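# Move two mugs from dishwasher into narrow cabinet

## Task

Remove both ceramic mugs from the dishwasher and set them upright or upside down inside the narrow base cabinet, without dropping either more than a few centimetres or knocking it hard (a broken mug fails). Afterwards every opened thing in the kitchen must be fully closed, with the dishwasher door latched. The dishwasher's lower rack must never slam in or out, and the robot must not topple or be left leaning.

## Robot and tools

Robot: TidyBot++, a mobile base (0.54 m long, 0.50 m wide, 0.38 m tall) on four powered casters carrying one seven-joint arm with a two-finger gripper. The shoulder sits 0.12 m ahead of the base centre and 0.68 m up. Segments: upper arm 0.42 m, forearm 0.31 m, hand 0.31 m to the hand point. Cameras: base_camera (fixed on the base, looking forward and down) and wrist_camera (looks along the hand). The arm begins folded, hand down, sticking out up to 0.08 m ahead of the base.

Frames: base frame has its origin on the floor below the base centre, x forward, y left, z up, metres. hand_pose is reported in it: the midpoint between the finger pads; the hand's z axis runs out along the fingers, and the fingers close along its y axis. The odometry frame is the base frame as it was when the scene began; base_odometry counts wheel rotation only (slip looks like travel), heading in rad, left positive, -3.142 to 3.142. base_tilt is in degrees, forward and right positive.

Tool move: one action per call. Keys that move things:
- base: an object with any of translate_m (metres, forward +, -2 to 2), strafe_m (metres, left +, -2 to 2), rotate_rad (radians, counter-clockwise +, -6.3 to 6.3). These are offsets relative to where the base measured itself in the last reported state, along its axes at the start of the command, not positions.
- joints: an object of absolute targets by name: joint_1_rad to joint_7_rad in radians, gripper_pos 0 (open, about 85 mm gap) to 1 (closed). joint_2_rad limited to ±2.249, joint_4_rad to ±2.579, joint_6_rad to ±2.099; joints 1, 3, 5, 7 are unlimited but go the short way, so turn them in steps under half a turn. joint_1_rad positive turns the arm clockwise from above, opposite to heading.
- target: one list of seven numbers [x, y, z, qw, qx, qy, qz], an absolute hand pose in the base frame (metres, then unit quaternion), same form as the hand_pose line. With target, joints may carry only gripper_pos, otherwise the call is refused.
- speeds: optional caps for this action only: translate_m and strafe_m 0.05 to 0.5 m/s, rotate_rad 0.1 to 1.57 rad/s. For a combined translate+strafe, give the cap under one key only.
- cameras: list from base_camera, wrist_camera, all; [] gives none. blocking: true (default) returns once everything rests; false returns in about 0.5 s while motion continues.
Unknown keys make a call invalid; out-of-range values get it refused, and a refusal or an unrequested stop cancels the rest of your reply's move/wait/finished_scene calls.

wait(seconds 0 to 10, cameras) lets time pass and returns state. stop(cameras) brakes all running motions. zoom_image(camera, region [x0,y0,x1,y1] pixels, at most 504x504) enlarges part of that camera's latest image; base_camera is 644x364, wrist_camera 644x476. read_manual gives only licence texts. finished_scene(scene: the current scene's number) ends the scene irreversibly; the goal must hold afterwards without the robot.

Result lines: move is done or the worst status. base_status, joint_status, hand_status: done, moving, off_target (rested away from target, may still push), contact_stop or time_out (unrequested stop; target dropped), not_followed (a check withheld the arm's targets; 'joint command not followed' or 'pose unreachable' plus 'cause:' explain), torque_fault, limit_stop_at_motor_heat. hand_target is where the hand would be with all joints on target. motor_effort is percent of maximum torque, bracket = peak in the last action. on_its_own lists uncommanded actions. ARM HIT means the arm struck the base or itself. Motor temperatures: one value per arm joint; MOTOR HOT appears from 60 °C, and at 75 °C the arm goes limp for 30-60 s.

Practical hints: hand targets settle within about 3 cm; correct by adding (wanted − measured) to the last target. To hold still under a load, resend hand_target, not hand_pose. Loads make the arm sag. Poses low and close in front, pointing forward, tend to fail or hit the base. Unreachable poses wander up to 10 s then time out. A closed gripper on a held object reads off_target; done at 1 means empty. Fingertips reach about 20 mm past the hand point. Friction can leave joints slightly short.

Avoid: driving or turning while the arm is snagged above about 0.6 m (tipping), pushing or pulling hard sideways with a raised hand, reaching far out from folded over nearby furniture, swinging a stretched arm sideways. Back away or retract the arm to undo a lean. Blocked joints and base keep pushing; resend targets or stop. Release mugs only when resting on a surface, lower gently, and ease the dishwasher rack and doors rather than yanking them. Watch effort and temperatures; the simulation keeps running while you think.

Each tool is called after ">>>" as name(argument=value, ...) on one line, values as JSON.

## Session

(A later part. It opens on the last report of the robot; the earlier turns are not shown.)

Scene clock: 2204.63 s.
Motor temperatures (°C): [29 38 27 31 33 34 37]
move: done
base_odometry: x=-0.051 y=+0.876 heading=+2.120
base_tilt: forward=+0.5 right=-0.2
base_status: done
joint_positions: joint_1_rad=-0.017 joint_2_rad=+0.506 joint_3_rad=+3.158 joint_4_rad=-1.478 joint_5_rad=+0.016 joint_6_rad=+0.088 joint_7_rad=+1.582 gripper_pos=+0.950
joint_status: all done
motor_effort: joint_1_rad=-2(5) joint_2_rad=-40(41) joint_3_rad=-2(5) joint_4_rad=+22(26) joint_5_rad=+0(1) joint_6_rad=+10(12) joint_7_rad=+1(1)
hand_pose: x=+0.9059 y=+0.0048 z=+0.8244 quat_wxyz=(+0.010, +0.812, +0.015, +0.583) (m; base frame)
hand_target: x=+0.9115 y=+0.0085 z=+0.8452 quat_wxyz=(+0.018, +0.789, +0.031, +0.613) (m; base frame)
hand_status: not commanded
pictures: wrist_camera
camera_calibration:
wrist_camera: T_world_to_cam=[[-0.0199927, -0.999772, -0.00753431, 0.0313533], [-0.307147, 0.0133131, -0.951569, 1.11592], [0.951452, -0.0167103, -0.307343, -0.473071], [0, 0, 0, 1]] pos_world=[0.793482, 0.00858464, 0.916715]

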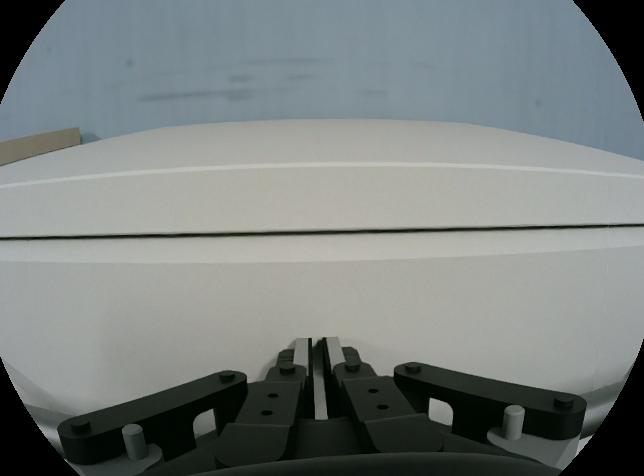

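>>> move(base={"translate_m": 0.03}, speeds={"translate_m": 0.1}, joints={"joint_2_rad": 0.525, "joint_4_rad": -1.48, "joint_6_rad": 0.17}, cameras=["wrist_camera"])

Scene clock: 2211.10 s.
Motor temperatures (°C): [29 38 27 31 33 34 37]
move: off_target
base_odometry: x=-0.067 y=+0.902 heading=+2.121
base_tilt: forward=+0.5 right=-0.1
base_status: done
joint_positions: joint_1_rad=-0.017 joint_2_rad=+0.486 joint_3_rad=+3.158 joint_4_rad=-1.506 joint_5_rad=+0.016 joint_6_rad=+0.094 joint_7_rad=+1.582 gripper_pos=+0.950
joint_status: joint_2_rad off_target (ended at +0.486, target +0.525); the others done
motor_effort: joint_1_rad=-1(5) joint_2_rad=-31(41) joint_3_rad=-2(5) joint_4_rad=+25(32) joint_5_rad=+1(1) joint_6_rad=+12(18) joint_7_rad=+0(1)
hand_pose: x=+0.8972 y=+0.0045 z=+0.8252 quat_wxyz=(+0.010, +0.813, +0.015, +0.582) (m; base frame)
hand_target: x=+0.9157 y=+0.0086 z=+0.8322 quat_wxyz=(+0.018, +0.794, +0.031, +0.607) (m; base frame)
hand_status: not commanded
pictures: wrist_camera
camera_calibration:
wrist_camera: T_world_to_cam=[[-0.0202956, -0.999764, -0.00770423, 0.031286], [-0.309814, 0.0136155, -0.9507, 1.11565], [0.950581, -0.0169081, -0.310017, -0.461504], [0, 0, 0, 1]] pos_world=[0.784976, 0.00828533, 0.917816]

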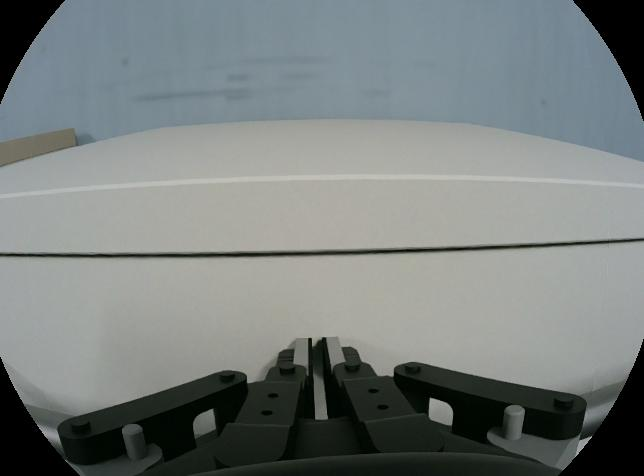

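>>> move(base={"translate_m": 0.03}, speeds={"translate_m": 0.1}, cameras=["wrist_camera"])

Scene clock: 2218.47 s.
Motor temperatures (°C): [28 38 27 31 33 34 37]
move: done
base_odometry: x=-0.082 y=+0.926 heading=+2.122
base_tilt: forward=+0.4 right=-0.1
base_status: done
joint_positions: joint_1_rad=-0.017 joint_2_rad=+0.424 joint_3_rad=+3.159 joint_4_rad=-1.581 joint_5_rad=+0.016 joint_6_rad=+0.079 joint_7_rad=+1.582 gripper_pos=+0.950
joint_status: not commanded
motor_effort: joint_1_rad=+1(5) joint_2_rad=-17(32) joint_3_rad=+0(5) joint_4_rad=+37(41) joint_5_rad=+0(1) joint_6_rad=+20(23) joint_7_rad=+1(1)
hand_pose: x=+0.8693 y=+0.0036 z=+0.8249 quat_wxyz=(+0.010, +0.821, +0.014, +0.571) (m; base frame)
hand_target: x=+0.9157 y=+0.0086 z=+0.8322 quat_wxyz=(+0.018, +0.794, +0.031, +0.607) (m; base frame)
hand_status: not commanded
pictures: wrist_camera
camera_calibration:
wrist_camera: T_world_to_cam=[[-0.0218111, -0.999731, -0.00784704, 0.0312771], [-0.335604, 0.0147149, -0.941888, 1.12186], [0.941751, -0.0179101, -0.335835, -0.406083], [0, 0, 0, 1]] pos_world=[0.759611, 0.00748776, 0.920532]

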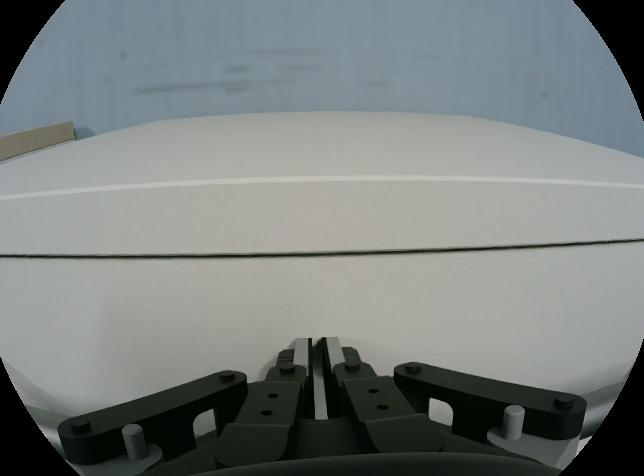

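>>> move(base={"translate_m": -0.12}, speeds={"translate_m": 0.2}, cameras=["wrist_camera", "base_camera"])

>>> zoom_image(camera="wrist_camera", region=[100, 100, 560, 380])

Scene clock: 2227.13 s.
Motor temperatures (°C): [28 37 27 31 33 34 37]
move: done
base_odometry: x=-0.019 y=+0.824 heading=+2.123
base_tilt: forward=+0.5 right=-0.2
base_status: done
joint_positions: joint_1_rad=-0.016 joint_2_rad=+0.525 joint_3_rad=+3.159 joint_4_rad=-1.479 joint_5_rad=+0.016 joint_6_rad=+0.149 joint_7_rad=+1.582 gripper_pos=+0.950
joint_status: not commanded
on_its_own: joint_2_rad moved +0.101 to your old target +0.525
motor_effort: joint_1_rad=+0(3) joint_2_rad=-40(42) joint_3_rad=-2(3) joint_4_rad=+20(36) joint_5_rad=+0(1) joint_6_rad=+9(20) joint_7_rad=+0(1)
hand_pose: x=+0.9142 y=+0.0045 z=+0.8271 quat_wxyz=(+0.010, +0.800, +0.015, +0.600) (m; base frame)
hand_target: x=+0.9157 y=+0.0086 z=+0.8322 quat_wxyz=(+0.018, +0.794, +0.031, +0.607) (m; base frame)
hand_status: not commanded
pictures: base_camera, wrist_camera
camera_calibration:
wrist_camera: T_world_to_cam=[[-0.0194176, -0.999778, -0.00821522, 0.0311928], [-0.267538, 0.0131129, -0.963458, 1.09458], [0.963352, -0.0165101, -0.267733, -0.523831], [0, 0, 0, 1]] pos_world=[0.798082, 0.0081842, 0.914596]

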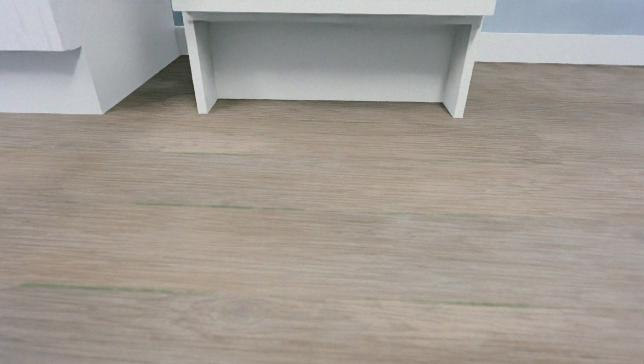

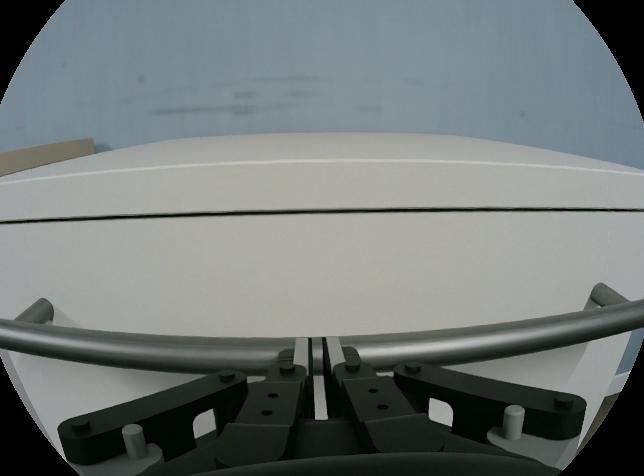

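Scaled by 1.096.

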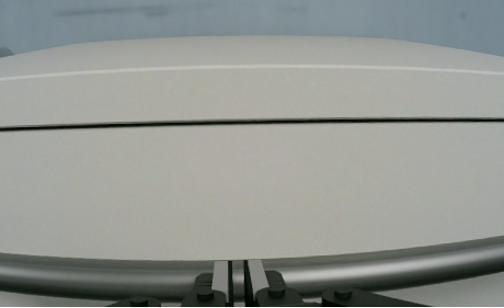

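>>> wait(seconds=0)

>>> zoom_image(camera="wrist_camera", region=[70, 0, 574, 476])

Scene clock: 2249.00 s.
Motor temperatures (°C): [28 37 27 31 33 34 37]
base_odometry: x=-0.019 y=+0.824 heading=+2.123
base_tilt: forward=+0.5 right=-0.1
base_status: done
joint_positions: joint_1_rad=-0.016 joint_2_rad=+0.525 joint_3_rad=+3.159 joint_4_rad=-1.479 joint_5_rad=+0.016 joint_6_rad=+0.149 joint_7_rad=+1.582 gripper_pos=+0.950
joint_status: not commanded
motor_effort: joint_1_rad=+0(3) joint_2_rad=-40(42) joint_3_rad=-1(3) joint_4_rad=+20(36) joint_5_rad=+0(1) joint_6_rad=+9(20) joint_7_rad=+0(1)
hand_pose: x=+0.9142 y=+0.0045 z=+0.8271 quat_wxyz=(+0.010, +0.800, +0.015, +0.600) (m; base frame)
hand_target: x=+0.9157 y=+0.0086 z=+0.8322 quat_wxyz=(+0.018, +0.794, +0.031, +0.607) (m; base frame)
hand_status: not commanded
pictures: base_camera, wrist_camera
camera_calibration:
wrist_camera: T_world_to_cam=[[-0.0194176, -0.999778, -0.00821522, 0.0311928], [-0.267538, 0.0131129, -0.963458, 1.09458], [0.963352, -0.0165101, -0.267733, -0.523831], [0, 0, 0, 1]] pos_world=[0.798082, 0.0081842, 0.914596]

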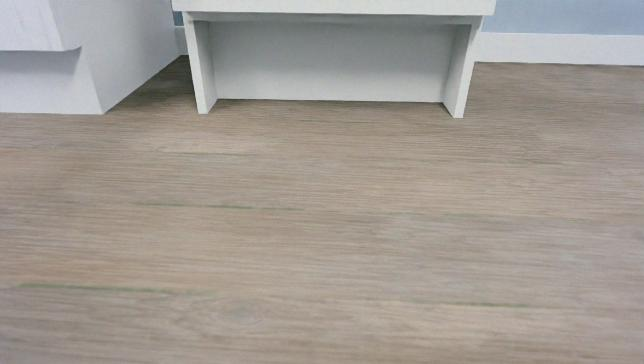

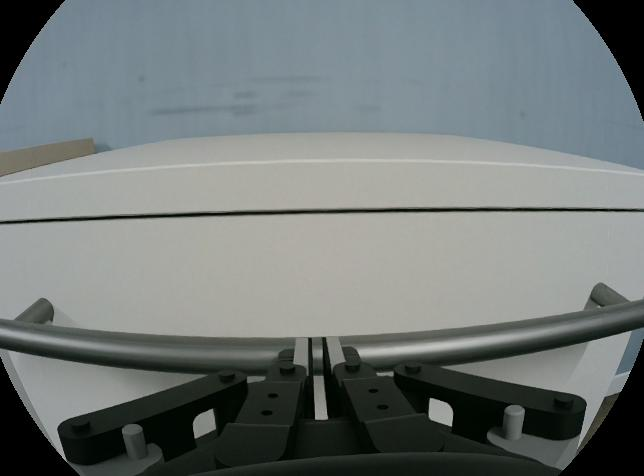

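Scaled by 1.000.

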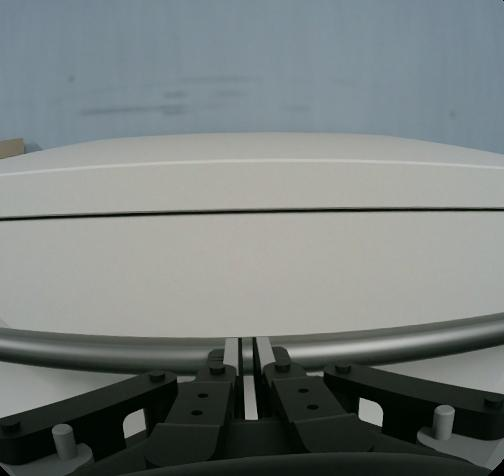

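>>> zoom_image(camera="wrist_camera", region=[240, 150, 400, 270])

>>> zoom_image(camera="wrist_camera", region=[540, 150, 644, 330])

>>> zoom_image(camera="wrist_camera", region=[0, 130, 130, 330])

Scaled by 3.150.

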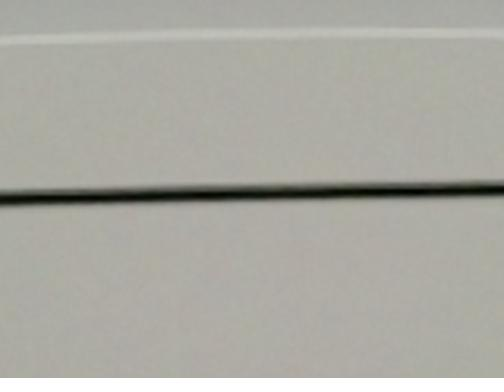

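Scaled by 2.800.

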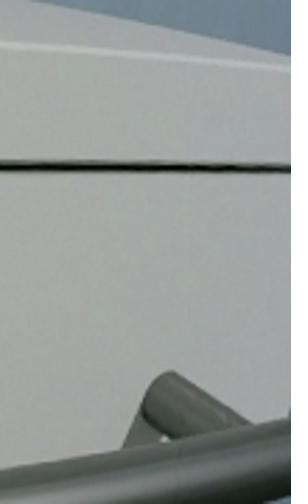

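Scaled by 2.520.

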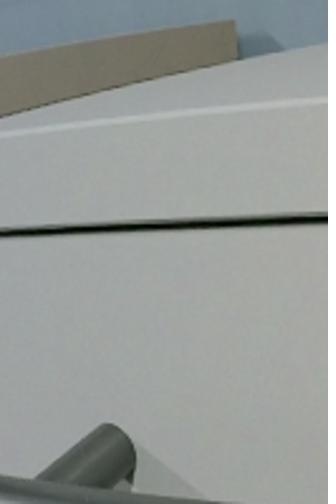

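>>> move(base={"translate_m": 0.08}, speeds={"translate_m": 0.1}, cameras=["wrist_camera"])

>>> move(base={"translate_m": 0.03}, speeds={"translate_m": 0.05}, cameras=["wrist_camera"])

Scene clock: 2278.67 s.
Motor temperatures (°C): [28 37 27 31 33 34 37]
move: done
base_odometry: x=-0.061 y=+0.892 heading=+2.123
base_tilt: forward=+0.5 right=-0.2
base_status: done
joint_positions: joint_1_rad=-0.016 joint_2_rad=+0.515 joint_3_rad=+3.159 joint_4_rad=-1.491 joint_5_rad=+0.016 joint_6_rad=+0.147 joint_7_rad=+1.582 gripper_pos=+0.950
joint_status: not commanded
motor_effort: joint_1_rad=+0(1) joint_2_rad=-37(41) joint_3_rad=-2(2) joint_4_rad=+21(29) joint_5_rad=+0(1) joint_6_rad=+9(14) joint_7_rad=+0(1)
hand_pose: x=+0.9098 y=+0.0044 z=+0.8269 quat_wxyz=(+0.010, +0.801, +0.015, +0.598) (m; base frame)
hand_target: x=+0.9157 y=+0.0086 z=+0.8322 quat_wxyz=(+0.018, +0.794, +0.031, +0.607) (m; base frame)
hand_status: not commanded
pictures: wrist_camera
camera_calibration:
wrist_camera: T_world_to_cam=[[-0.0195802, -0.999775, -0.00819122, 0.0311264], [-0.272138, 0.0132128, -0.962168, 1.09647], [0.962059, -0.0166103, -0.272335, -0.514594], [0, 0, 0, 1]] pos_world=[0.79407, 0.00808442, 0.915098]

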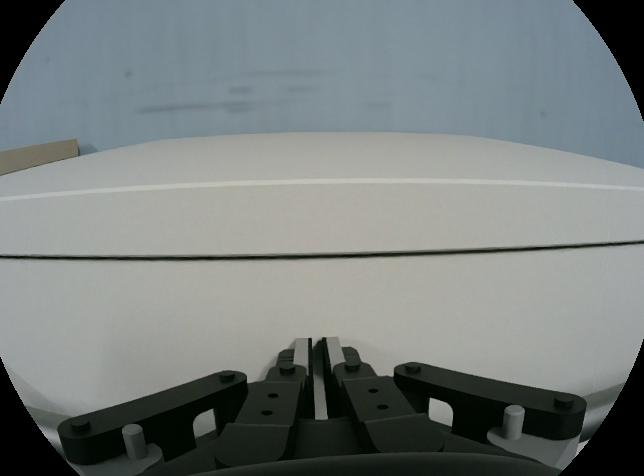

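Scene clock: 2279.80 s.
Motor temperatures (°C): [28 37 27 31 33 34 37]
move: done
base_odometry: x=-0.077 y=+0.917 heading=+2.124
base_tilt: forward=+0.4 right=-0.2
base_status: done
joint_positions: joint_1_rad=-0.016 joint_2_rad=+0.452 joint_3_rad=+3.159 joint_4_rad=-1.565 joint_5_rad=+0.016 joint_6_rad=+0.125 joint_7_rad=+1.582 gripper_pos=+0.950
joint_status: not commanded
motor_effort: joint_1_rad=+1(4) joint_2_rad=-23(38) joint_3_rad=+1(4) joint_4_rad=+34(38) joint_5_rad=+0(1) joint_6_rad=+18(21) joint_7_rad=+0(1)
hand_pose: x=+0.8819 y=+0.0036 z=+0.8266 quat_wxyz=(+0.010, +0.811, +0.014, +0.585) (m; base frame)
hand_target: x=+0.9157 y=+0.0086 z=+0.8322 quat_wxyz=(+0.018, +0.794, +0.031, +0.607) (m; base frame)
hand_status: not commanded
pictures: wrist_camera
camera_calibration:
wrist_camera: T_world_to_cam=[[-0.0210285, -0.999744, -0.00832256, 0.0312014], [-0.303491, 0.0143147, -0.952727, 1.1083], [0.952602, -0.0175086, -0.303714, -0.453574], [0, 0, 0, 1]] pos_world=[0.769092, 0.00738688, 0.918413]

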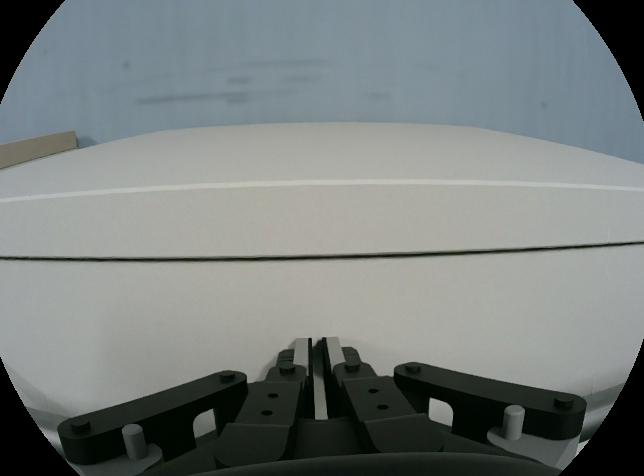

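>>> move(base={"translate_m": -0.16}, speeds={"translate_m": 0.15}, cameras=["wrist_camera"])

>>> move(joints={"joint_2_rad": 0.615, "joint_4_rad": -1.736, "joint_6_rad": 0.72, "joint_7_rad": 0.012, "gripper_pos": 0.0}, cameras=["wrist_camera"])

Scene clock: 2313.70 s.
Motor temperatures (°C): [28 36 27 31 33 34 37]
move: done
base_odometry: x=+0.007 y=+0.781 heading=+2.125
base_tilt: forward=+0.5 right=-0.2
base_status: done
joint_positions: joint_1_rad=-0.016 joint_2_rad=+0.526 joint_3_rad=+3.159 joint_4_rad=-1.482 joint_5_rad=+0.016 joint_6_rad=+0.150 joint_7_rad=+1.582 gripper_pos=+0.950
joint_status: not commanded
motor_effort: joint_1_rad=+0(4) joint_2_rad=-40(41) joint_3_rad=-1(3) joint_4_rad=+20(34) joint_5_rad=+1(1) joint_6_rad=+9(17) joint_7_rad=+0(1)
hand_pose: x=+0.9137 y=+0.0041 z=+0.8243 quat_wxyz=(+0.010, +0.801, +0.015, +0.598) (m; base frame)
hand_target: x=+0.9157 y=+0.0086 z=+0.8322 quat_wxyz=(+0.018, +0.794, +0.031, +0.607) (m; base frame)
hand_status: not commanded
pictures: wrist_camera
camera_calibration:
wrist_camera: T_world_to_cam=[[-0.0199326, -0.999769, -0.00799984, 0.0310842], [-0.27162, 0.0131155, -0.962315, 1.09453], [0.962198, -0.0170085, -0.271819, -0.519596], [0, 0, 0, 1]] pos_world=[0.797871, 0.00788409, 0.912297]

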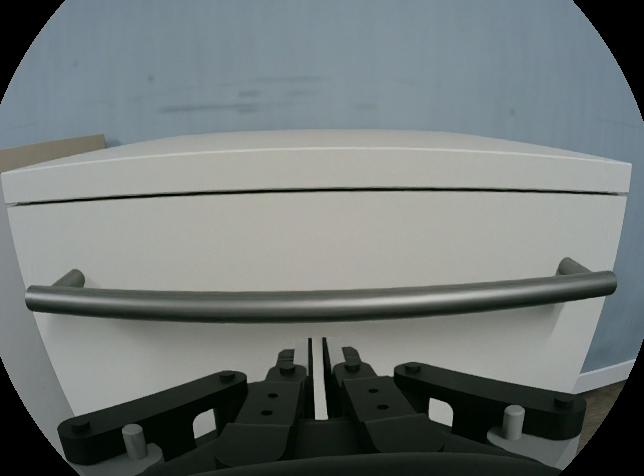

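Scene clock: 2315.87 s.
Motor temperatures (°C): [28 36 27 31 33 34 37]
move: done
base_odometry: x=+0.007 y=+0.781 heading=+2.125
base_tilt: forward=+0.5 right=-0.1
base_status: not commanded
joint_positions: joint_1_rad=-0.016 joint_2_rad=+0.611 joint_3_rad=+3.159 joint_4_rad=-1.718 joint_5_rad=+0.016 joint_6_rad=+0.651 joint_7_rad=+0.065 gripper_pos=+0.000
joint_status: all done
motor_effort: joint_1_rad=-1(1) joint_2_rad=-40(42) joint_3_rad=+0(2) joint_4_rad=+17(20) joint_5_rad=+1(1) joint_6_rad=+9(9) joint_7_rad=+0(2)
hand_pose: x=+0.8982 y=+0.0066 z=+0.7769 quat_wxyz=(-0.454, +0.551, -0.500, +0.490) (m; base frame)
hand_target: x=+0.8958 y=+0.0166 z=+0.7852 quat_wxyz=(-0.479, +0.539, -0.490, +0.490) (m; base frame)
hand_status: not commanded
pictures: wrist_camera
camera_calibration:
wrist_camera: T_world_to_cam=[[-0.123949, -0.0392035, -0.991514, 0.884067], [-0.0018301, 0.999227, -0.0392797, 0.0787813], [0.992287, -0.0030541, -0.123925, -0.659493], [0, 0, 0, 1]] pos_world=[0.764129, -0.046076, 0.797931]

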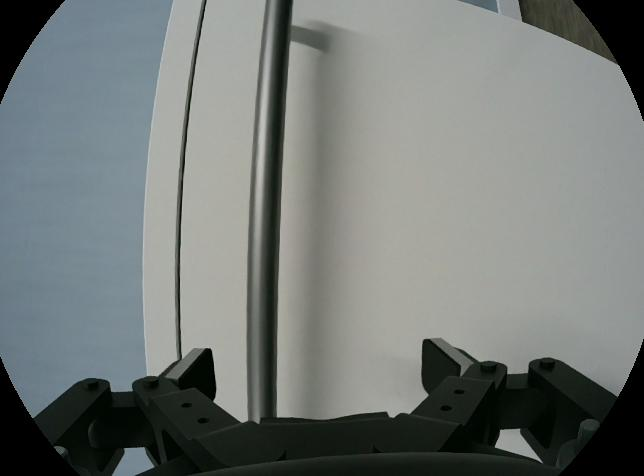

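>>> move(joints={"joint_2_rad": 0.583, "joint_4_rad": -1.716, "joint_6_rad": 0.667, "joint_7_rad": -0.04}, cameras=[])

>>> move(base={"translate_m": 0.1}, speeds={"translate_m": 0.1}, cameras=["wrist_camera"])

Scene clock: 2330.73 s.
Motor temperatures (°C): [28 36 27 31 33 34 37]
move: done
base_odometry: x=+0.007 y=+0.781 heading=+2.125
base_tilt: forward=+0.4 right=-0.1
base_status: not commanded
joint_positions: joint_1_rad=-0.016 joint_2_rad=+0.593 joint_3_rad=+3.159 joint_4_rad=-1.718 joint_5_rad=+0.016 joint_6_rad=+0.652 joint_7_rad=+0.008 gripper_pos=+0.000
joint_status: all done
motor_effort: joint_1_rad=+0(1) joint_2_rad=-40(44) joint_3_rad=-1(2) joint_4_rad=+17(18) joint_5_rad=+0(1) joint_6_rad=+9(10) joint_7_rad=+0(2)
hand_pose: x=+0.8964 y=+0.0066 z=+0.7909 quat_wxyz=(-0.473, +0.532, -0.511, +0.482) (m; base frame)
hand_target: x=+0.8959 y=+0.0158 z=+0.8044 quat_wxyz=(-0.491, +0.526, -0.504, +0.478) (m; base frame)
hand_status: not commanded
pictures: none
No camera images: "cameras" was empty.

Scene clock: 2332.30 s.
Motor temperatures (°C): [28 36 27 31 33 34 37]
move: done
base_odometry: x=-0.045 y=+0.866 heading=+2.125
base_tilt: forward=+0.5 right=-0.2
base_status: done
joint_positions: joint_1_rad=-0.016 joint_2_rad=+0.591 joint_3_rad=+3.159 joint_4_rad=-1.718 joint_5_rad=+0.016 joint_6_rad=+0.652 joint_7_rad=+0.008 gripper_pos=+0.000
joint_status: not commanded
motor_effort: joint_1_rad=-1(2) joint_2_rad=-39(42) joint_3_rad=-1(2) joint_4_rad=+17(18) joint_5_rad=+0(1) joint_6_rad=+9(9) joint_7_rad=+0(1)
hand_pose: x=+0.8962 y=+0.0066 z=+0.7926 quat_wxyz=(-0.473, +0.531, -0.511, +0.483) (m; base frame)
hand_target: x=+0.8959 y=+0.0158 z=+0.8044 quat_wxyz=(-0.491, +0.526, -0.504, +0.478) (m; base frame)
hand_status: not commanded
pictures: wrist_camera
camera_calibration:
wrist_camera: T_world_to_cam=[[-0.103817, 0.0180592, -0.994432, 0.883375], [0.00385924, 0.999835, 0.0177544, 0.02908], [0.994589, -0.00199455, -0.103869, -0.673592], [0, 0, 0, 1]] pos_world=[0.761544, -0.0463717, 0.807975]

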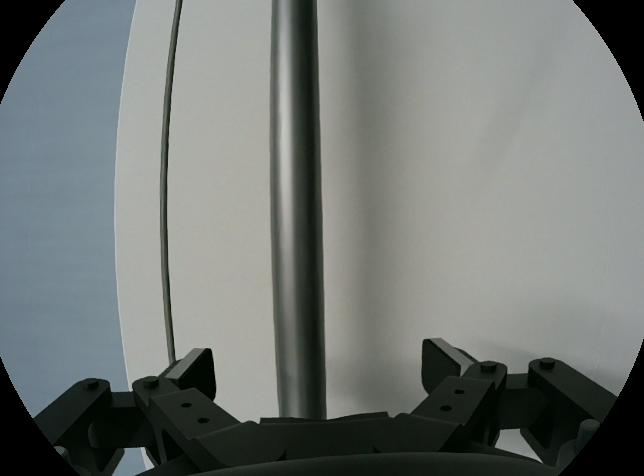

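>>> move(base={"translate_m": 0.015}, speeds={"translate_m": 0.05}, cameras=[])

>>> move(joints={"gripper_pos": 0.6}, cameras=["wrist_camera"])

>>> move(joints={"gripper_pos": 0.85}, cameras=["wrist_camera"])

Scene clock: 2340.83 s.
Motor temperatures (°C): [28 36 27 31 33 34 37]
move: done
base_odometry: x=-0.053 y=+0.879 heading=+2.126
base_tilt: forward=+0.5 right=-0.2
base_status: done
joint_positions: joint_1_rad=-0.016 joint_2_rad=+0.591 joint_3_rad=+3.159 joint_4_rad=-1.718 joint_5_rad=+0.016 joint_6_rad=+0.652 joint_7_rad=+0.008 gripper_pos=+0.000
joint_status: not commanded
motor_effort: joint_1_rad=-1(2) joint_2_rad=-39(42) joint_3_rad=-1(3) joint_4_rad=+17(18) joint_5_rad=+0(1) joint_6_rad=+9(9) joint_7_rad=+1(1)
hand_pose: x=+0.8961 y=+0.0066 z=+0.7929 quat_wxyz=(-0.473, +0.531, -0.510, +0.483) (m; base frame)
hand_target: x=+0.8959 y=+0.0158 z=+0.8044 quat_wxyz=(-0.491, +0.526, -0.504, +0.478) (m; base frame)
hand_status: not commanded
pictures: none
No camera images: "cameras" was empty.

Scene clock: 2341.70 s.
Motor temperatures (°C): [28 36 27 31 33 34 37]
move: done
base_odometry: x=-0.053 y=+0.879 heading=+2.126
base_tilt: forward=+0.4 right=-0.2
base_status: not commanded
joint_positions: joint_1_rad=-0.016 joint_2_rad=+0.591 joint_3_rad=+3.159 joint_4_rad=-1.718 joint_5_rad=+0.016 joint_6_rad=+0.652 joint_7_rad=+0.008 gripper_pos=+0.600
joint_status: all done
motor_effort: joint_1_rad=-1(1) joint_2_rad=-39(40) joint_3_rad=-1(2) joint_4_rad=+17(17) joint_5_rad=+0(1) joint_6_rad=+9(9) joint_7_rad=+0(1)
hand_pose: x=+0.8961 y=+0.0066 z=+0.7929 quat_wxyz=(-0.473, +0.531, -0.510, +0.483) (m; base frame)
hand_target: x=+0.8959 y=+0.0158 z=+0.8044 quat_wxyz=(-0.491, +0.526, -0.504, +0.478) (m; base frame)
hand_status: not commanded
pictures: wrist_camera
camera_calibration:
wrist_camera: T_world_to_cam=[[-0.103521, 0.0180586, -0.994463, 0.883363], [0.00385395, 0.999835, 0.017755, 0.0290804], [0.99462, -0.00199461, -0.103573, -0.673735], [0, 0, 0, 1]] pos_world=[0.761444, -0.0463717, 0.808175]

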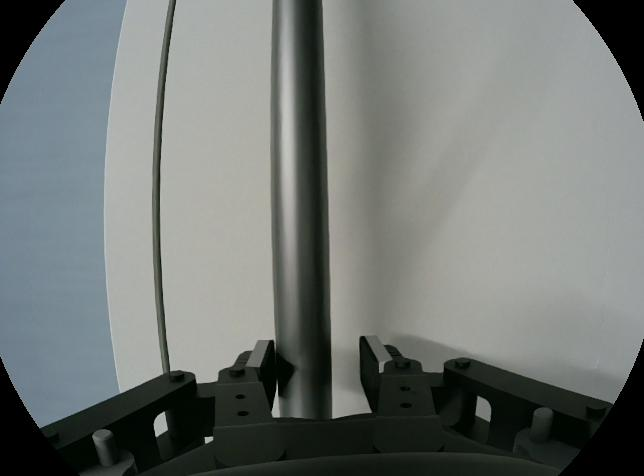

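Scene clock: 2342.37 s.
Motor temperatures (°C): [28 36 27 31 33 34 37]
move: off_target
base_odometry: x=-0.053 y=+0.879 heading=+2.126
base_tilt: forward=+0.5 right=-0.2
base_status: not commanded
joint_positions: joint_1_rad=-0.016 joint_2_rad=+0.583 joint_3_rad=+3.159 joint_4_rad=-1.718 joint_5_rad=+0.016 joint_6_rad=+0.652 joint_7_rad=+0.007 gripper_pos=+0.795
joint_status: gripper_pos off_target (ended at +0.795, target +0.850)
motor_effort: joint_1_rad=+1(1) joint_2_rad=-38(41) joint_3_rad=+0(2) joint_4_rad=+17(24) joint_5_rad=+0(1) joint_6_rad=+8(12) joint_7_rad=+1(1)
hand_pose: x=+0.8953 y=+0.0066 z=+0.7986 quat_wxyz=(-0.476, +0.529, -0.509, +0.484) (m; base frame)
hand_target: x=+0.8959 y=+0.0158 z=+0.8044 quat_wxyz=(-0.491, +0.526, -0.504, +0.478) (m; base frame)
hand_status: not commanded
pictures: wrist_camera
camera_calibration:
wrist_camera: T_world_to_cam=[[-0.0962087, 0.0200437, -0.995159, 0.882949], [0.00383711, 0.999797, 0.0197662, 0.0274784], [0.995354, -0.00191686, -0.0962661, -0.678857], [0, 0, 0, 1]] pos_world=[0.760545, -0.0464717, 0.812781]

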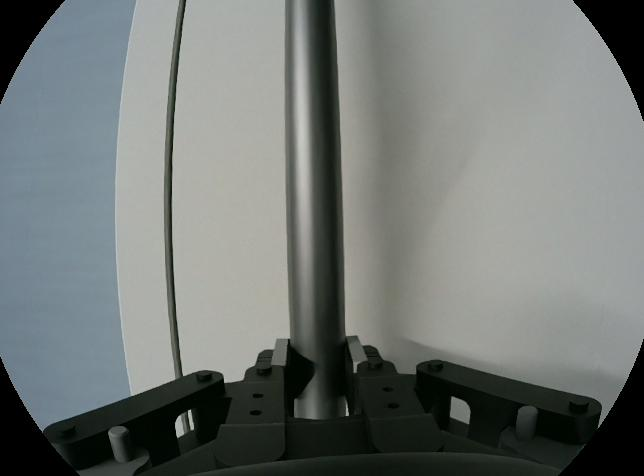

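>>> move(base={"translate_m": -0.012}, speeds={"translate_m": 0.05}, cameras=["wrist_camera"])

Scene clock: 2349.40 s.
Motor temperatures (°C): [28 36 27 31 33 34 37]
move: done
base_odometry: x=-0.047 y=+0.868 heading=+2.126
base_tilt: forward=+0.5 right=-0.1
base_status: done
joint_positions: joint_1_rad=-0.017 joint_2_rad=+0.605 joint_3_rad=+3.159 joint_4_rad=-1.686 joint_5_rad=+0.016 joint_6_rad=+0.652 joint_7_rad=+0.007 gripper_pos=+0.796
joint_status: not commanded
motor_effort: joint_1_rad=-2(5) joint_2_rad=-43(46) joint_3_rad=-2(5) joint_4_rad=+12(17) joint_5_rad=+1(3) joint_6_rad=+8(9) joint_7_rad=+1(2)
hand_pose: x=+0.9053 y=+0.0076 z=+0.7988 quat_wxyz=(-0.478, +0.527, -0.506, +0.487) (m; base frame)
hand_target: x=+0.8959 y=+0.0158 z=+0.8044 quat_wxyz=(-0.491, +0.526, -0.504, +0.478) (m; base frame)
hand_status: not commanded
pictures: wrist_camera
camera_calibration:
wrist_camera: T_world_to_cam=[[-0.0863311, 0.0193966, -0.996078, 0.875896], [0.00218255, 0.999812, 0.0192801, 0.028232], [0.996264, -0.000509515, -0.0863572, -0.697492], [0, 0, 0, 1]] pos_world=[0.770442, -0.0455714, 0.811683]

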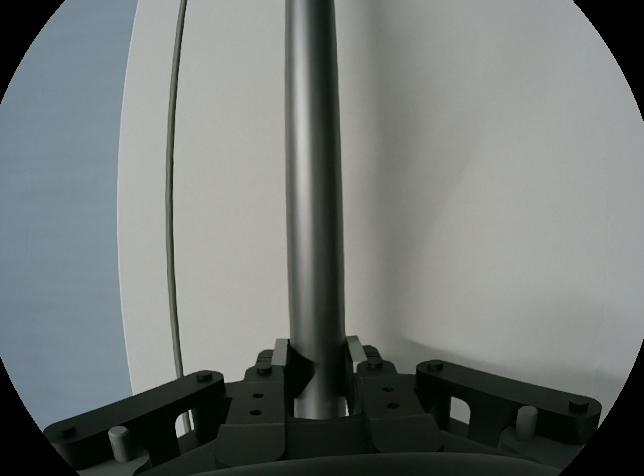

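>>> move(base={"translate_m": -0.01}, speeds={"translate_m": 0.05}, cameras=["wrist_camera"])

Scene clock: 2358.30 s.
Motor temperatures (°C): [28 36 27 31 33 34 37]
move: done
base_odometry: x=-0.041 y=+0.860 heading=+2.126
base_tilt: forward=+0.4 right=-0.1
base_status: done
joint_positions: joint_1_rad=-0.019 joint_2_rad=+0.597 joint_3_rad=+3.159 joint_4_rad=-1.702 joint_5_rad=+0.016 joint_6_rad=+0.652 joint_7_rad=+0.007 gripper_pos=+0.796
joint_status: not commanded
motor_effort: joint_1_rad=-1(5) joint_2_rad=-41(48) joint_3_rad=-1(5) joint_4_rad=+16(19) joint_5_rad=+1(2) joint_6_rad=+8(9) joint_7_rad=+1(1)
hand_pose: x=+0.9006 y=+0.0089 z=+0.7969 quat_wxyz=(-0.477, +0.529, -0.508, +0.484) (m; base frame)
hand_target: x=+0.8959 y=+0.0158 z=+0.8044 quat_wxyz=(-0.491, +0.526, -0.504, +0.478) (m; base frame)
hand_status: not commanded
pictures: wrist_camera
camera_calibration:
wrist_camera: T_world_to_cam=[[-0.0936645, 0.0192505, -0.995418, 0.879663], [0.000715794, 0.999814, 0.0192682, 0.0282922], [0.995604, 0.00109223, -0.0936609, -0.686583], [0, 0, 0, 1]] pos_world=[0.765937, -0.044471, 0.810781]

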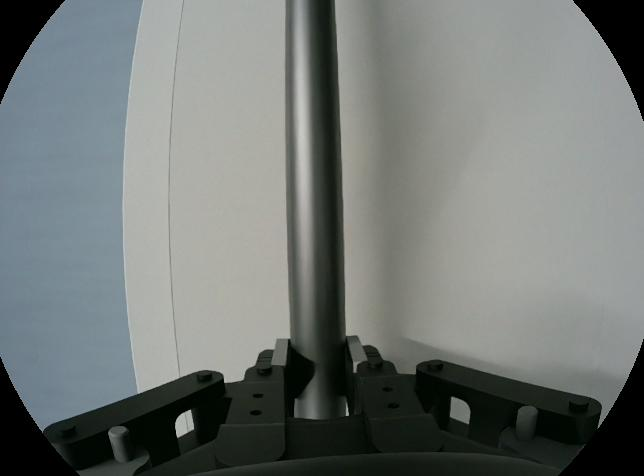

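>>> move(base={"translate_m": -0.01}, speeds={"translate_m": 0.05}, cameras=["wrist_camera"])

Scene clock: 2365.93 s.
Motor temperatures (°C): [28 36 27 31 33 34 37]
move: done
base_odometry: x=-0.036 y=+0.852 heading=+2.126
base_tilt: forward=+0.4 right=-0.2
base_status: done
joint_positions: joint_1_rad=-0.019 joint_2_rad=+0.602 joint_3_rad=+3.159 joint_4_rad=-1.697 joint_5_rad=+0.016 joint_6_rad=+0.652 joint_7_rad=+0.007 gripper_pos=+0.796
joint_status: not commanded
motor_effort: joint_1_rad=+1(3) joint_2_rad=-42(45) joint_3_rad=+0(2) joint_4_rad=+12(16) joint_5_rad=+0(1) joint_6_rad=+7(8) joint_7_rad=+1(1)
hand_pose: x=+0.9024 y=+0.0093 z=+0.7958 quat_wxyz=(-0.477, +0.529, -0.507, +0.484) (m; base frame)
hand_target: x=+0.8959 y=+0.0158 z=+0.8044 quat_wxyz=(-0.491, +0.526, -0.504, +0.478) (m; base frame)
hand_status: not commanded
pictures: wrist_camera
camera_calibration:
wrist_camera: T_world_to_cam=[[-0.0933771, 0.0192042, -0.995446, 0.87853], [0.000207404, 0.999814, 0.019269, 0.0284017], [0.995631, 0.00159283, -0.0933637, -0.688717], [0, 0, 0, 1]] pos_world=[0.767736, -0.0441709, 0.809681]

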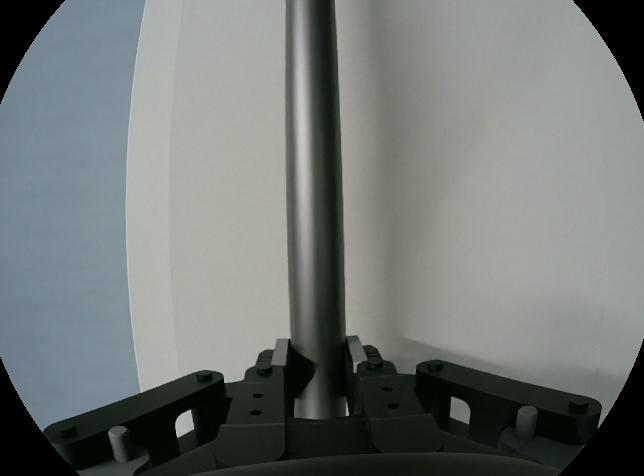

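>>> move(base={"translate_m": 0.022}, speeds={"translate_m": 0.05}, cameras=["wrist_camera"])

Scene clock: 2377.03 s.
Motor temperatures (°C): [28 36 27 31 33 34 37]
move: done
base_odometry: x=-0.048 y=+0.870 heading=+2.126
base_tilt: forward=+0.5 right=-0.2
base_status: done
joint_positions: joint_1_rad=-0.018 joint_2_rad=+0.581 joint_3_rad=+3.159 joint_4_rad=-1.724 joint_5_rad=+0.016 joint_6_rad=+0.652 joint_7_rad=+0.007 gripper_pos=+0.796
joint_status: not commanded
motor_effort: joint_1_rad=-1(4) joint_2_rad=-38(44) joint_3_rad=-2(3) joint_4_rad=+17(21) joint_5_rad=+1(2) joint_6_rad=+7(8) joint_7_rad=+1(1)
hand_pose: x=+0.8938 y=+0.0083 z=+0.7974 quat_wxyz=(-0.475, +0.531, -0.509, +0.483) (m; base frame)
hand_target: x=+0.8959 y=+0.0158 z=+0.8044 quat_wxyz=(-0.491, +0.526, -0.504, +0.478) (m; base frame)
hand_status: not commanded
pictures: wrist_camera
camera_calibration:
wrist_camera: T_world_to_cam=[[-0.0993542, 0.0195233, -0.994861, 0.88411], [0.00155281, 0.999809, 0.0194653, 0.0280783], [0.995051, 0.000389131, -0.0993655, -0.674682], [0, 0, 0, 1]] pos_world=[0.759139, -0.0450712, 0.81198]

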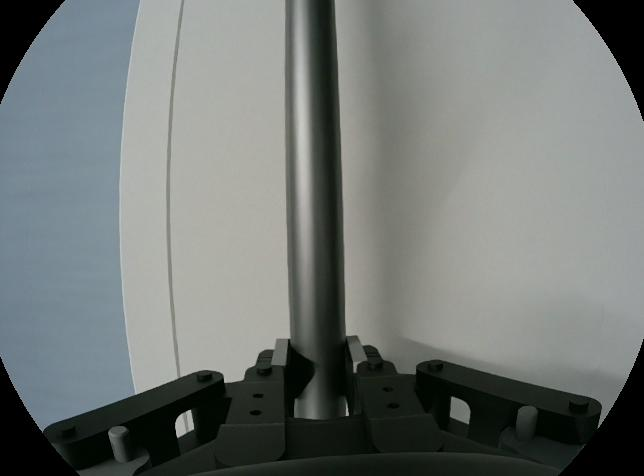

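>>> move(base={"translate_m": 0.01}, speeds={"translate_m": 0.05}, cameras=["wrist_camera"])

>>> move(base={"translate_m": 0.01}, speeds={"translate_m": 0.05}, cameras=["wrist_camera"])

Scene clock: 2384.17 s.
Motor temperatures (°C): [28 36 27 31 33 34 37]
move: done
base_odometry: x=-0.053 y=+0.879 heading=+2.126
base_tilt: forward=+0.5 right=-0.1
base_status: done
joint_positions: joint_1_rad=-0.018 joint_2_rad=+0.565 joint_3_rad=+3.159 joint_4_rad=-1.747 joint_5_rad=+0.016 joint_6_rad=+0.652 joint_7_rad=+0.007 gripper_pos=+0.796
joint_status: not commanded
motor_effort: joint_1_rad=-1(6) joint_2_rad=-34(39) joint_3_rad=-1(5) joint_4_rad=+22(25) joint_5_rad=+1(3) joint_6_rad=+8(10) joint_7_rad=+0(1)
hand_pose: x=+0.8863 y=+0.0076 z=+0.7974 quat_wxyz=(-0.473, +0.532, -0.511, +0.481) (m; base frame)
hand_target: x=+0.8959 y=+0.0158 z=+0.8044 quat_wxyz=(-0.491, +0.526, -0.504, +0.478) (m; base frame)
hand_status: not commanded
pictures: wrist_camera
camera_calibration:
wrist_camera: T_world_to_cam=[[-0.106246, 0.0198156, -0.994142, 0.888989], [0.00251765, 0.999804, 0.0196594, 0.0276871], [0.994337, -0.000414176, -0.106275, -0.661103], [0, 0, 0, 1]] pos_world=[0.751741, -0.0455714, 0.812979]

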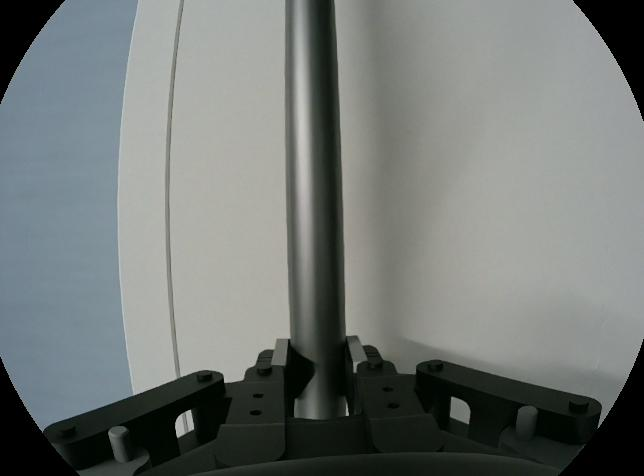

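Scene clock: 2384.83 s.
Motor temperatures (°C): [28 36 27 31 33 34 37]
move: done
base_odometry: x=-0.058 y=+0.887 heading=+2.127
base_tilt: forward=+0.5 right=-0.1
base_status: done
joint_positions: joint_1_rad=-0.017 joint_2_rad=+0.560 joint_3_rad=+3.159 joint_4_rad=-1.752 joint_5_rad=+0.016 joint_6_rad=+0.652 joint_7_rad=+0.007 gripper_pos=+0.796
joint_status: not commanded
motor_effort: joint_1_rad=-5(6) joint_2_rad=-33(36) joint_3_rad=-4(6) joint_4_rad=+23(34) joint_5_rad=+3(3) joint_6_rad=+9(12) joint_7_rad=+1(1)
hand_pose: x=+0.8846 y=+0.0072 z=+0.7982 quat_wxyz=(-0.473, +0.532, -0.511, +0.481) (m; base frame)
hand_target: x=+0.8959 y=+0.0158 z=+0.8044 quat_wxyz=(-0.491, +0.526, -0.504, +0.478) (m; base frame)
hand_status: not commanded
pictures: wrist_camera
camera_calibration:
wrist_camera: T_world_to_cam=[[-0.10684, 0.0198692, -0.994078, 0.890096], [0.00303301, 0.999802, 0.0196577, 0.0276888], [0.994272, -0.000914826, -0.106879, -0.658702], [0, 0, 0, 1]] pos_world=[0.749942, -0.0459715, 0.813879]

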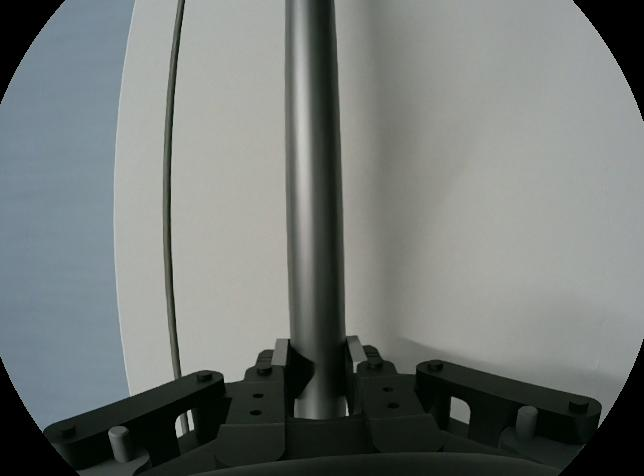

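>>> move(base={"translate_m": 0.012}, speeds={"translate_m": 0.05}, cameras=["wrist_camera"])

Scene clock: 2393.80 s.
Motor temperatures (°C): [28 36 27 31 33 34 37]
move: done
base_odometry: x=-0.064 y=+0.897 heading=+2.128
base_tilt: forward=+0.4 right=-0.2
base_status: done
joint_positions: joint_1_rad=-0.016 joint_2_rad=+0.537 joint_3_rad=+3.160 joint_4_rad=-1.785 joint_5_rad=+0.016 joint_6_rad=+0.652 joint_7_rad=+0.006 gripper_pos=+0.796
joint_status: not commanded
motor_effort: joint_1_rad=-3(5) joint_2_rad=-28(35) joint_3_rad=-2(4) joint_4_rad=+29(33) joint_5_rad=+2(2) joint_6_rad=+9(11) joint_7_rad=+1(2)
hand_pose: x=+0.8738 y=+0.0062 z=+0.7979 quat_wxyz=(-0.470, +0.534, -0.514, +0.479) (m; base frame)
hand_target: x=+0.8959 y=+0.0158 z=+0.8044 quat_wxyz=(-0.491, +0.526, -0.504, +0.478) (m; base frame)
hand_status: not commanded
pictures: wrist_camera
camera_calibration:
wrist_camera: T_world_to_cam=[[-0.11672, 0.0203398, -0.992957, 0.896373], [0.00457995, 0.999791, 0.0199414, 0.0271265], [0.993154, -0.00222013, -0.116789, -0.63912], [0, 0, 0, 1]] pos_world=[0.739245, -0.0467718, 0.814877]

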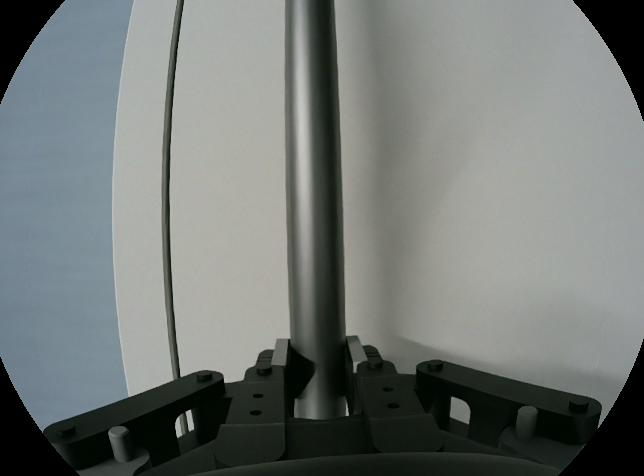

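>>> move(base={"translate_m": -0.02}, speeds={"translate_m": 0.05}, cameras=["wrist_camera"])

>>> move(joints={"gripper_pos": 0.0}, cameras=["wrist_camera"])

Scene clock: 2399.07 s.
Motor temperatures (°C): [28 36 27 31 33 33 36]
move: done
base_odometry: x=-0.054 y=+0.880 heading=+2.127
base_tilt: forward=+0.5 right=-0.1
base_status: done
joint_positions: joint_1_rad=-0.017 joint_2_rad=+0.578 joint_3_rad=+3.160 joint_4_rad=-1.726 joint_5_rad=+0.016 joint_6_rad=+0.652 joint_7_rad=+0.006 gripper_pos=+0.796
joint_status: not commanded
motor_effort: joint_1_rad=-1(5) joint_2_rad=-37(40) joint_3_rad=+0(4) joint_4_rad=+18(28) joint_5_rad=+1(3) joint_6_rad=+8(9) joint_7_rad=+1(2)
hand_pose: x=+0.8930 y=+0.0069 z=+0.7985 quat_wxyz=(-0.475, +0.530, -0.510, +0.484) (m; base frame)
hand_target: x=+0.8959 y=+0.0158 z=+0.8044 quat_wxyz=(-0.491, +0.526, -0.504, +0.478) (m; base frame)
hand_status: not commanded
pictures: wrist_camera
camera_calibration:
wrist_camera: T_world_to_cam=[[-0.098726, 0.0195024, -0.994924, 0.884711], [0.00332992, 0.999809, 0.0192677, 0.0279717], [0.995109, -0.0014108, -0.098772, -0.674291], [0, 0, 0, 1]] pos_world=[0.758243, -0.0461716, 0.81308]

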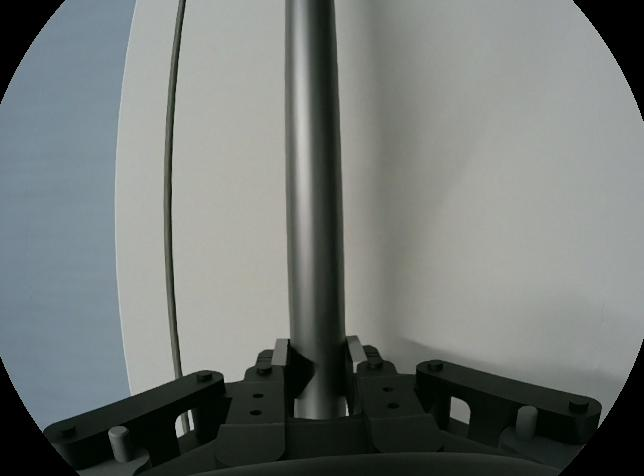

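Scene clock: 2400.10 s.
Motor temperatures (°C): [28 36 27 31 33 33 36]
move: done
base_odometry: x=-0.054 y=+0.880 heading=+2.127
base_tilt: forward=+0.5 right=-0.2
base_status: not commanded
joint_positions: joint_1_rad=-0.017 joint_2_rad=+0.581 joint_3_rad=+3.160 joint_4_rad=-1.725 joint_5_rad=+0.016 joint_6_rad=+0.652 joint_7_rad=+0.006 gripper_pos=+0.000
joint_status: all done
motor_effort: joint_1_rad=+0(1) joint_2_rad=-39(40) joint_3_rad=-1(2) joint_4_rad=+17(18) joint_5_rad=+0(1) joint_6_rad=+9(9) joint_7_rad=+0(1)
hand_pose: x=+0.8934 y=+0.0070 z=+0.7968 quat_wxyz=(-0.475, +0.531, -0.510, +0.483) (m; base frame)
hand_target: x=+0.8959 y=+0.0158 z=+0.8044 quat_wxyz=(-0.491, +0.526, -0.504, +0.478) (m; base frame)
hand_status: not commanded
pictures: wrist_camera
camera_calibration:
wrist_camera: T_world_to_cam=[[-0.100828, 0.0195845, -0.994711, 0.884692], [0.00318075, 0.999807, 0.0193625, 0.0279351], [0.994899, -0.00121165, -0.100871, -0.673064], [0, 0, 0, 1]] pos_world=[0.758743, -0.0460716, 0.811579]

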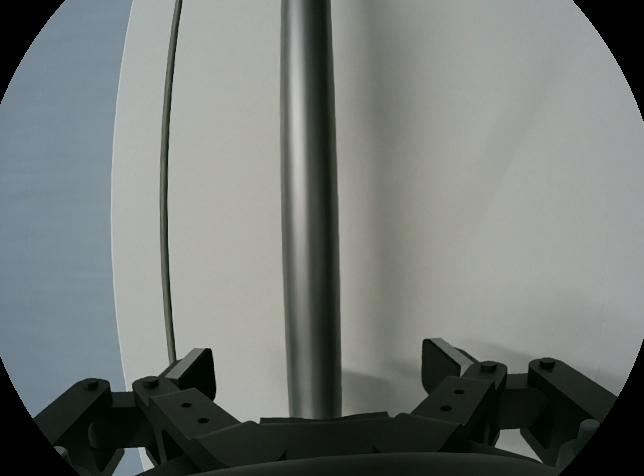

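>>> move(base={"translate_m": -0.2}, speeds={"translate_m": 0.3}, cameras=[])

>>> move(joints={"joint_2_rad": 0.2, "joint_4_rad": -2.0, "joint_6_rad": 0.0, "joint_7_rad": 1.58, "gripper_pos": 1.0}, cameras=["wrist_camera"])

>>> zoom_image(camera="wrist_camera", region=[100, 0, 560, 340])

Scene clock: 2448.73 s.
Motor temperatures (°C): [28 35 27 31 33 33 36]
move: done
base_odometry: x=+0.052 y=+0.710 heading=+2.128
base_tilt: forward=+0.5 right=-0.1
base_status: done
joint_positions: joint_1_rad=-0.017 joint_2_rad=+0.584 joint_3_rad=+3.160 joint_4_rad=-1.725 joint_5_rad=+0.016 joint_6_rad=+0.652 joint_7_rad=+0.006 gripper_pos=+0.000
joint_status: not commanded
motor_effort: joint_1_rad=+0(4) joint_2_rad=-39(42) joint_3_rad=-1(3) joint_4_rad=+17(18) joint_5_rad=+0(1) joint_6_rad=+9(9) joint_7_rad=+0(1)
hand_pose: x=+0.8938 y=+0.0070 z=+0.7944 quat_wxyz=(-0.474, +0.531, -0.511, +0.482) (m; base frame)
hand_target: x=+0.8959 y=+0.0158 z=+0.8044 quat_wxyz=(-0.491, +0.526, -0.504, +0.478) (m; base frame)
hand_status: not commanded
pictures: none
No camera images: "cameras" was empty.

Scene clock: 2451.03 s.
Motor temperatures (°C): [28 35 27 31 33 33 36]
move: done
base_odometry: x=+0.052 y=+0.710 heading=+2.128
base_tilt: forward=+0.5 right=-0.1
base_status: not commanded
joint_positions: joint_1_rad=-0.017 joint_2_rad=+0.210 joint_3_rad=+3.160 joint_4_rad=-1.983 joint_5_rad=+0.016 joint_6_rad=+0.059 joint_7_rad=+1.525 gripper_pos=+0.999
joint_status: all done
motor_effort: joint_1_rad=+0(1) joint_2_rad=-27(41) joint_3_rad=-1(2) joint_4_rad=+18(19) joint_5_rad=+0(1) joint_6_rad=+7(10) joint_7_rad=-1(2)
hand_pose: x=+0.7257 y=+0.0015 z=+0.7440 quat_wxyz=(-0.006, +0.876, -0.012, +0.483) (m; base frame)
hand_target: x=+0.7086 y=+0.0027 z=+0.7259 quat_wxyz=(+0.015, +0.891, +0.028, +0.453) (m; base frame)
hand_status: not commanded
pictures: wrist_camera
camera_calibration:
wrist_camera: T_world_to_cam=[[-0.056829, -0.996921, -0.054028, 0.0850852], [-0.521419, 0.075785, -0.849929, 1.06386], [0.851406, -0.0201294, -0.52412, -0.0925321], [0, 0, 0, 1]] pos_world=[0.638336, 0.00233564, 0.860307]

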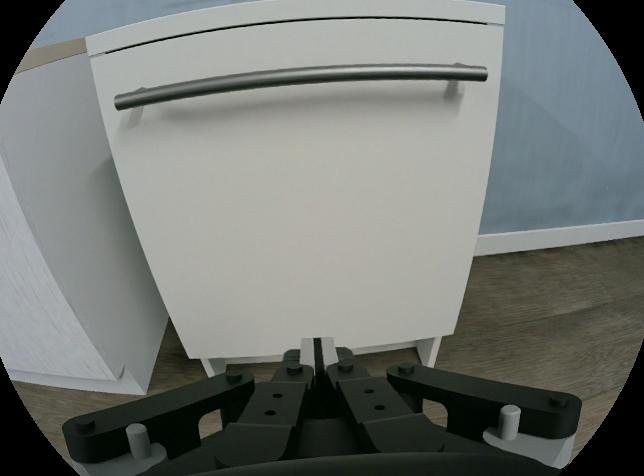

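Scaled by 1.096.

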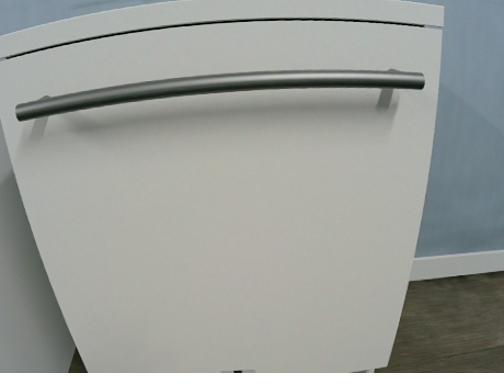

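>>> move(base={"rotate_rad": -1.586}, joints={"joint_6_rad": -0.3, "joint_7_rad": 1.6}, cameras=["wrist_camera", "base_camera"])

Scene clock: 2465.83 s.
Motor temperatures (°C): [28 35 27 30 33 33 36]
move: done
base_odometry: x=+0.052 y=+0.710 heading=+0.542
base_tilt: forward=+0.5 right=-0.1
base_status: done
joint_positions: joint_1_rad=-0.014 joint_2_rad=+0.209 joint_3_rad=+3.163 joint_4_rad=-1.996 joint_5_rad=+0.016 joint_6_rad=-0.247 joint_7_rad=+1.548 gripper_pos=+0.999
joint_status: all done
motor_effort: joint_1_rad=-1(4) joint_2_rad=-25(27) joint_3_rad=-1(4) joint_4_rad=+16(19) joint_5_rad=+1(1) joint_6_rad=+6(7) joint_7_rad=+0(1)
hand_pose: x=+0.6579 y=-0.0037 z=+0.6669 quat_wxyz=(+0.004, +0.941, -0.006, +0.338) (m; base frame)
hand_target: x=+0.6433 y=-0.0023 z=+0.6599 quat_wxyz=(+0.021, +0.948, +0.036, +0.315) (m; base frame)
hand_status: not commanded
pictures: base_camera, wrist_camera
camera_calibration:
wrist_camera: T_world_to_cam=[[-0.0635802, -0.997874, -0.0143108, 0.0498739], [-0.761823, 0.0577931, -0.645202, 0.984959], [0.644657, -0.0301198, -0.763878, 0.220634], [0, 0, 0, 1]] pos_world=[0.611303, -0.000510496, 0.804749]

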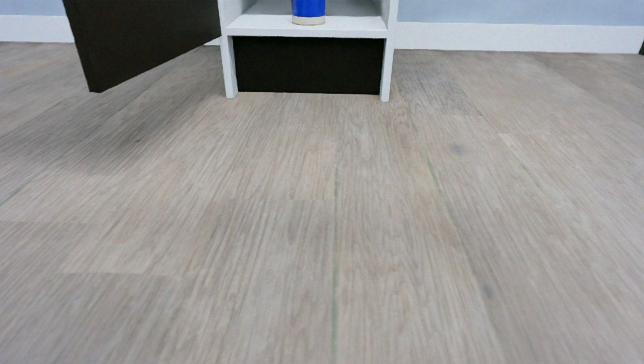

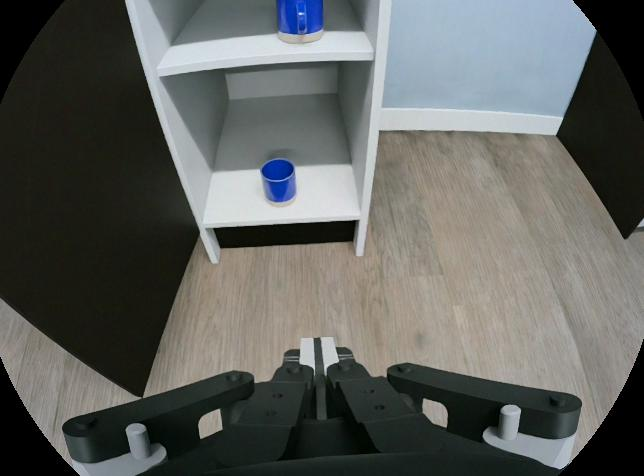

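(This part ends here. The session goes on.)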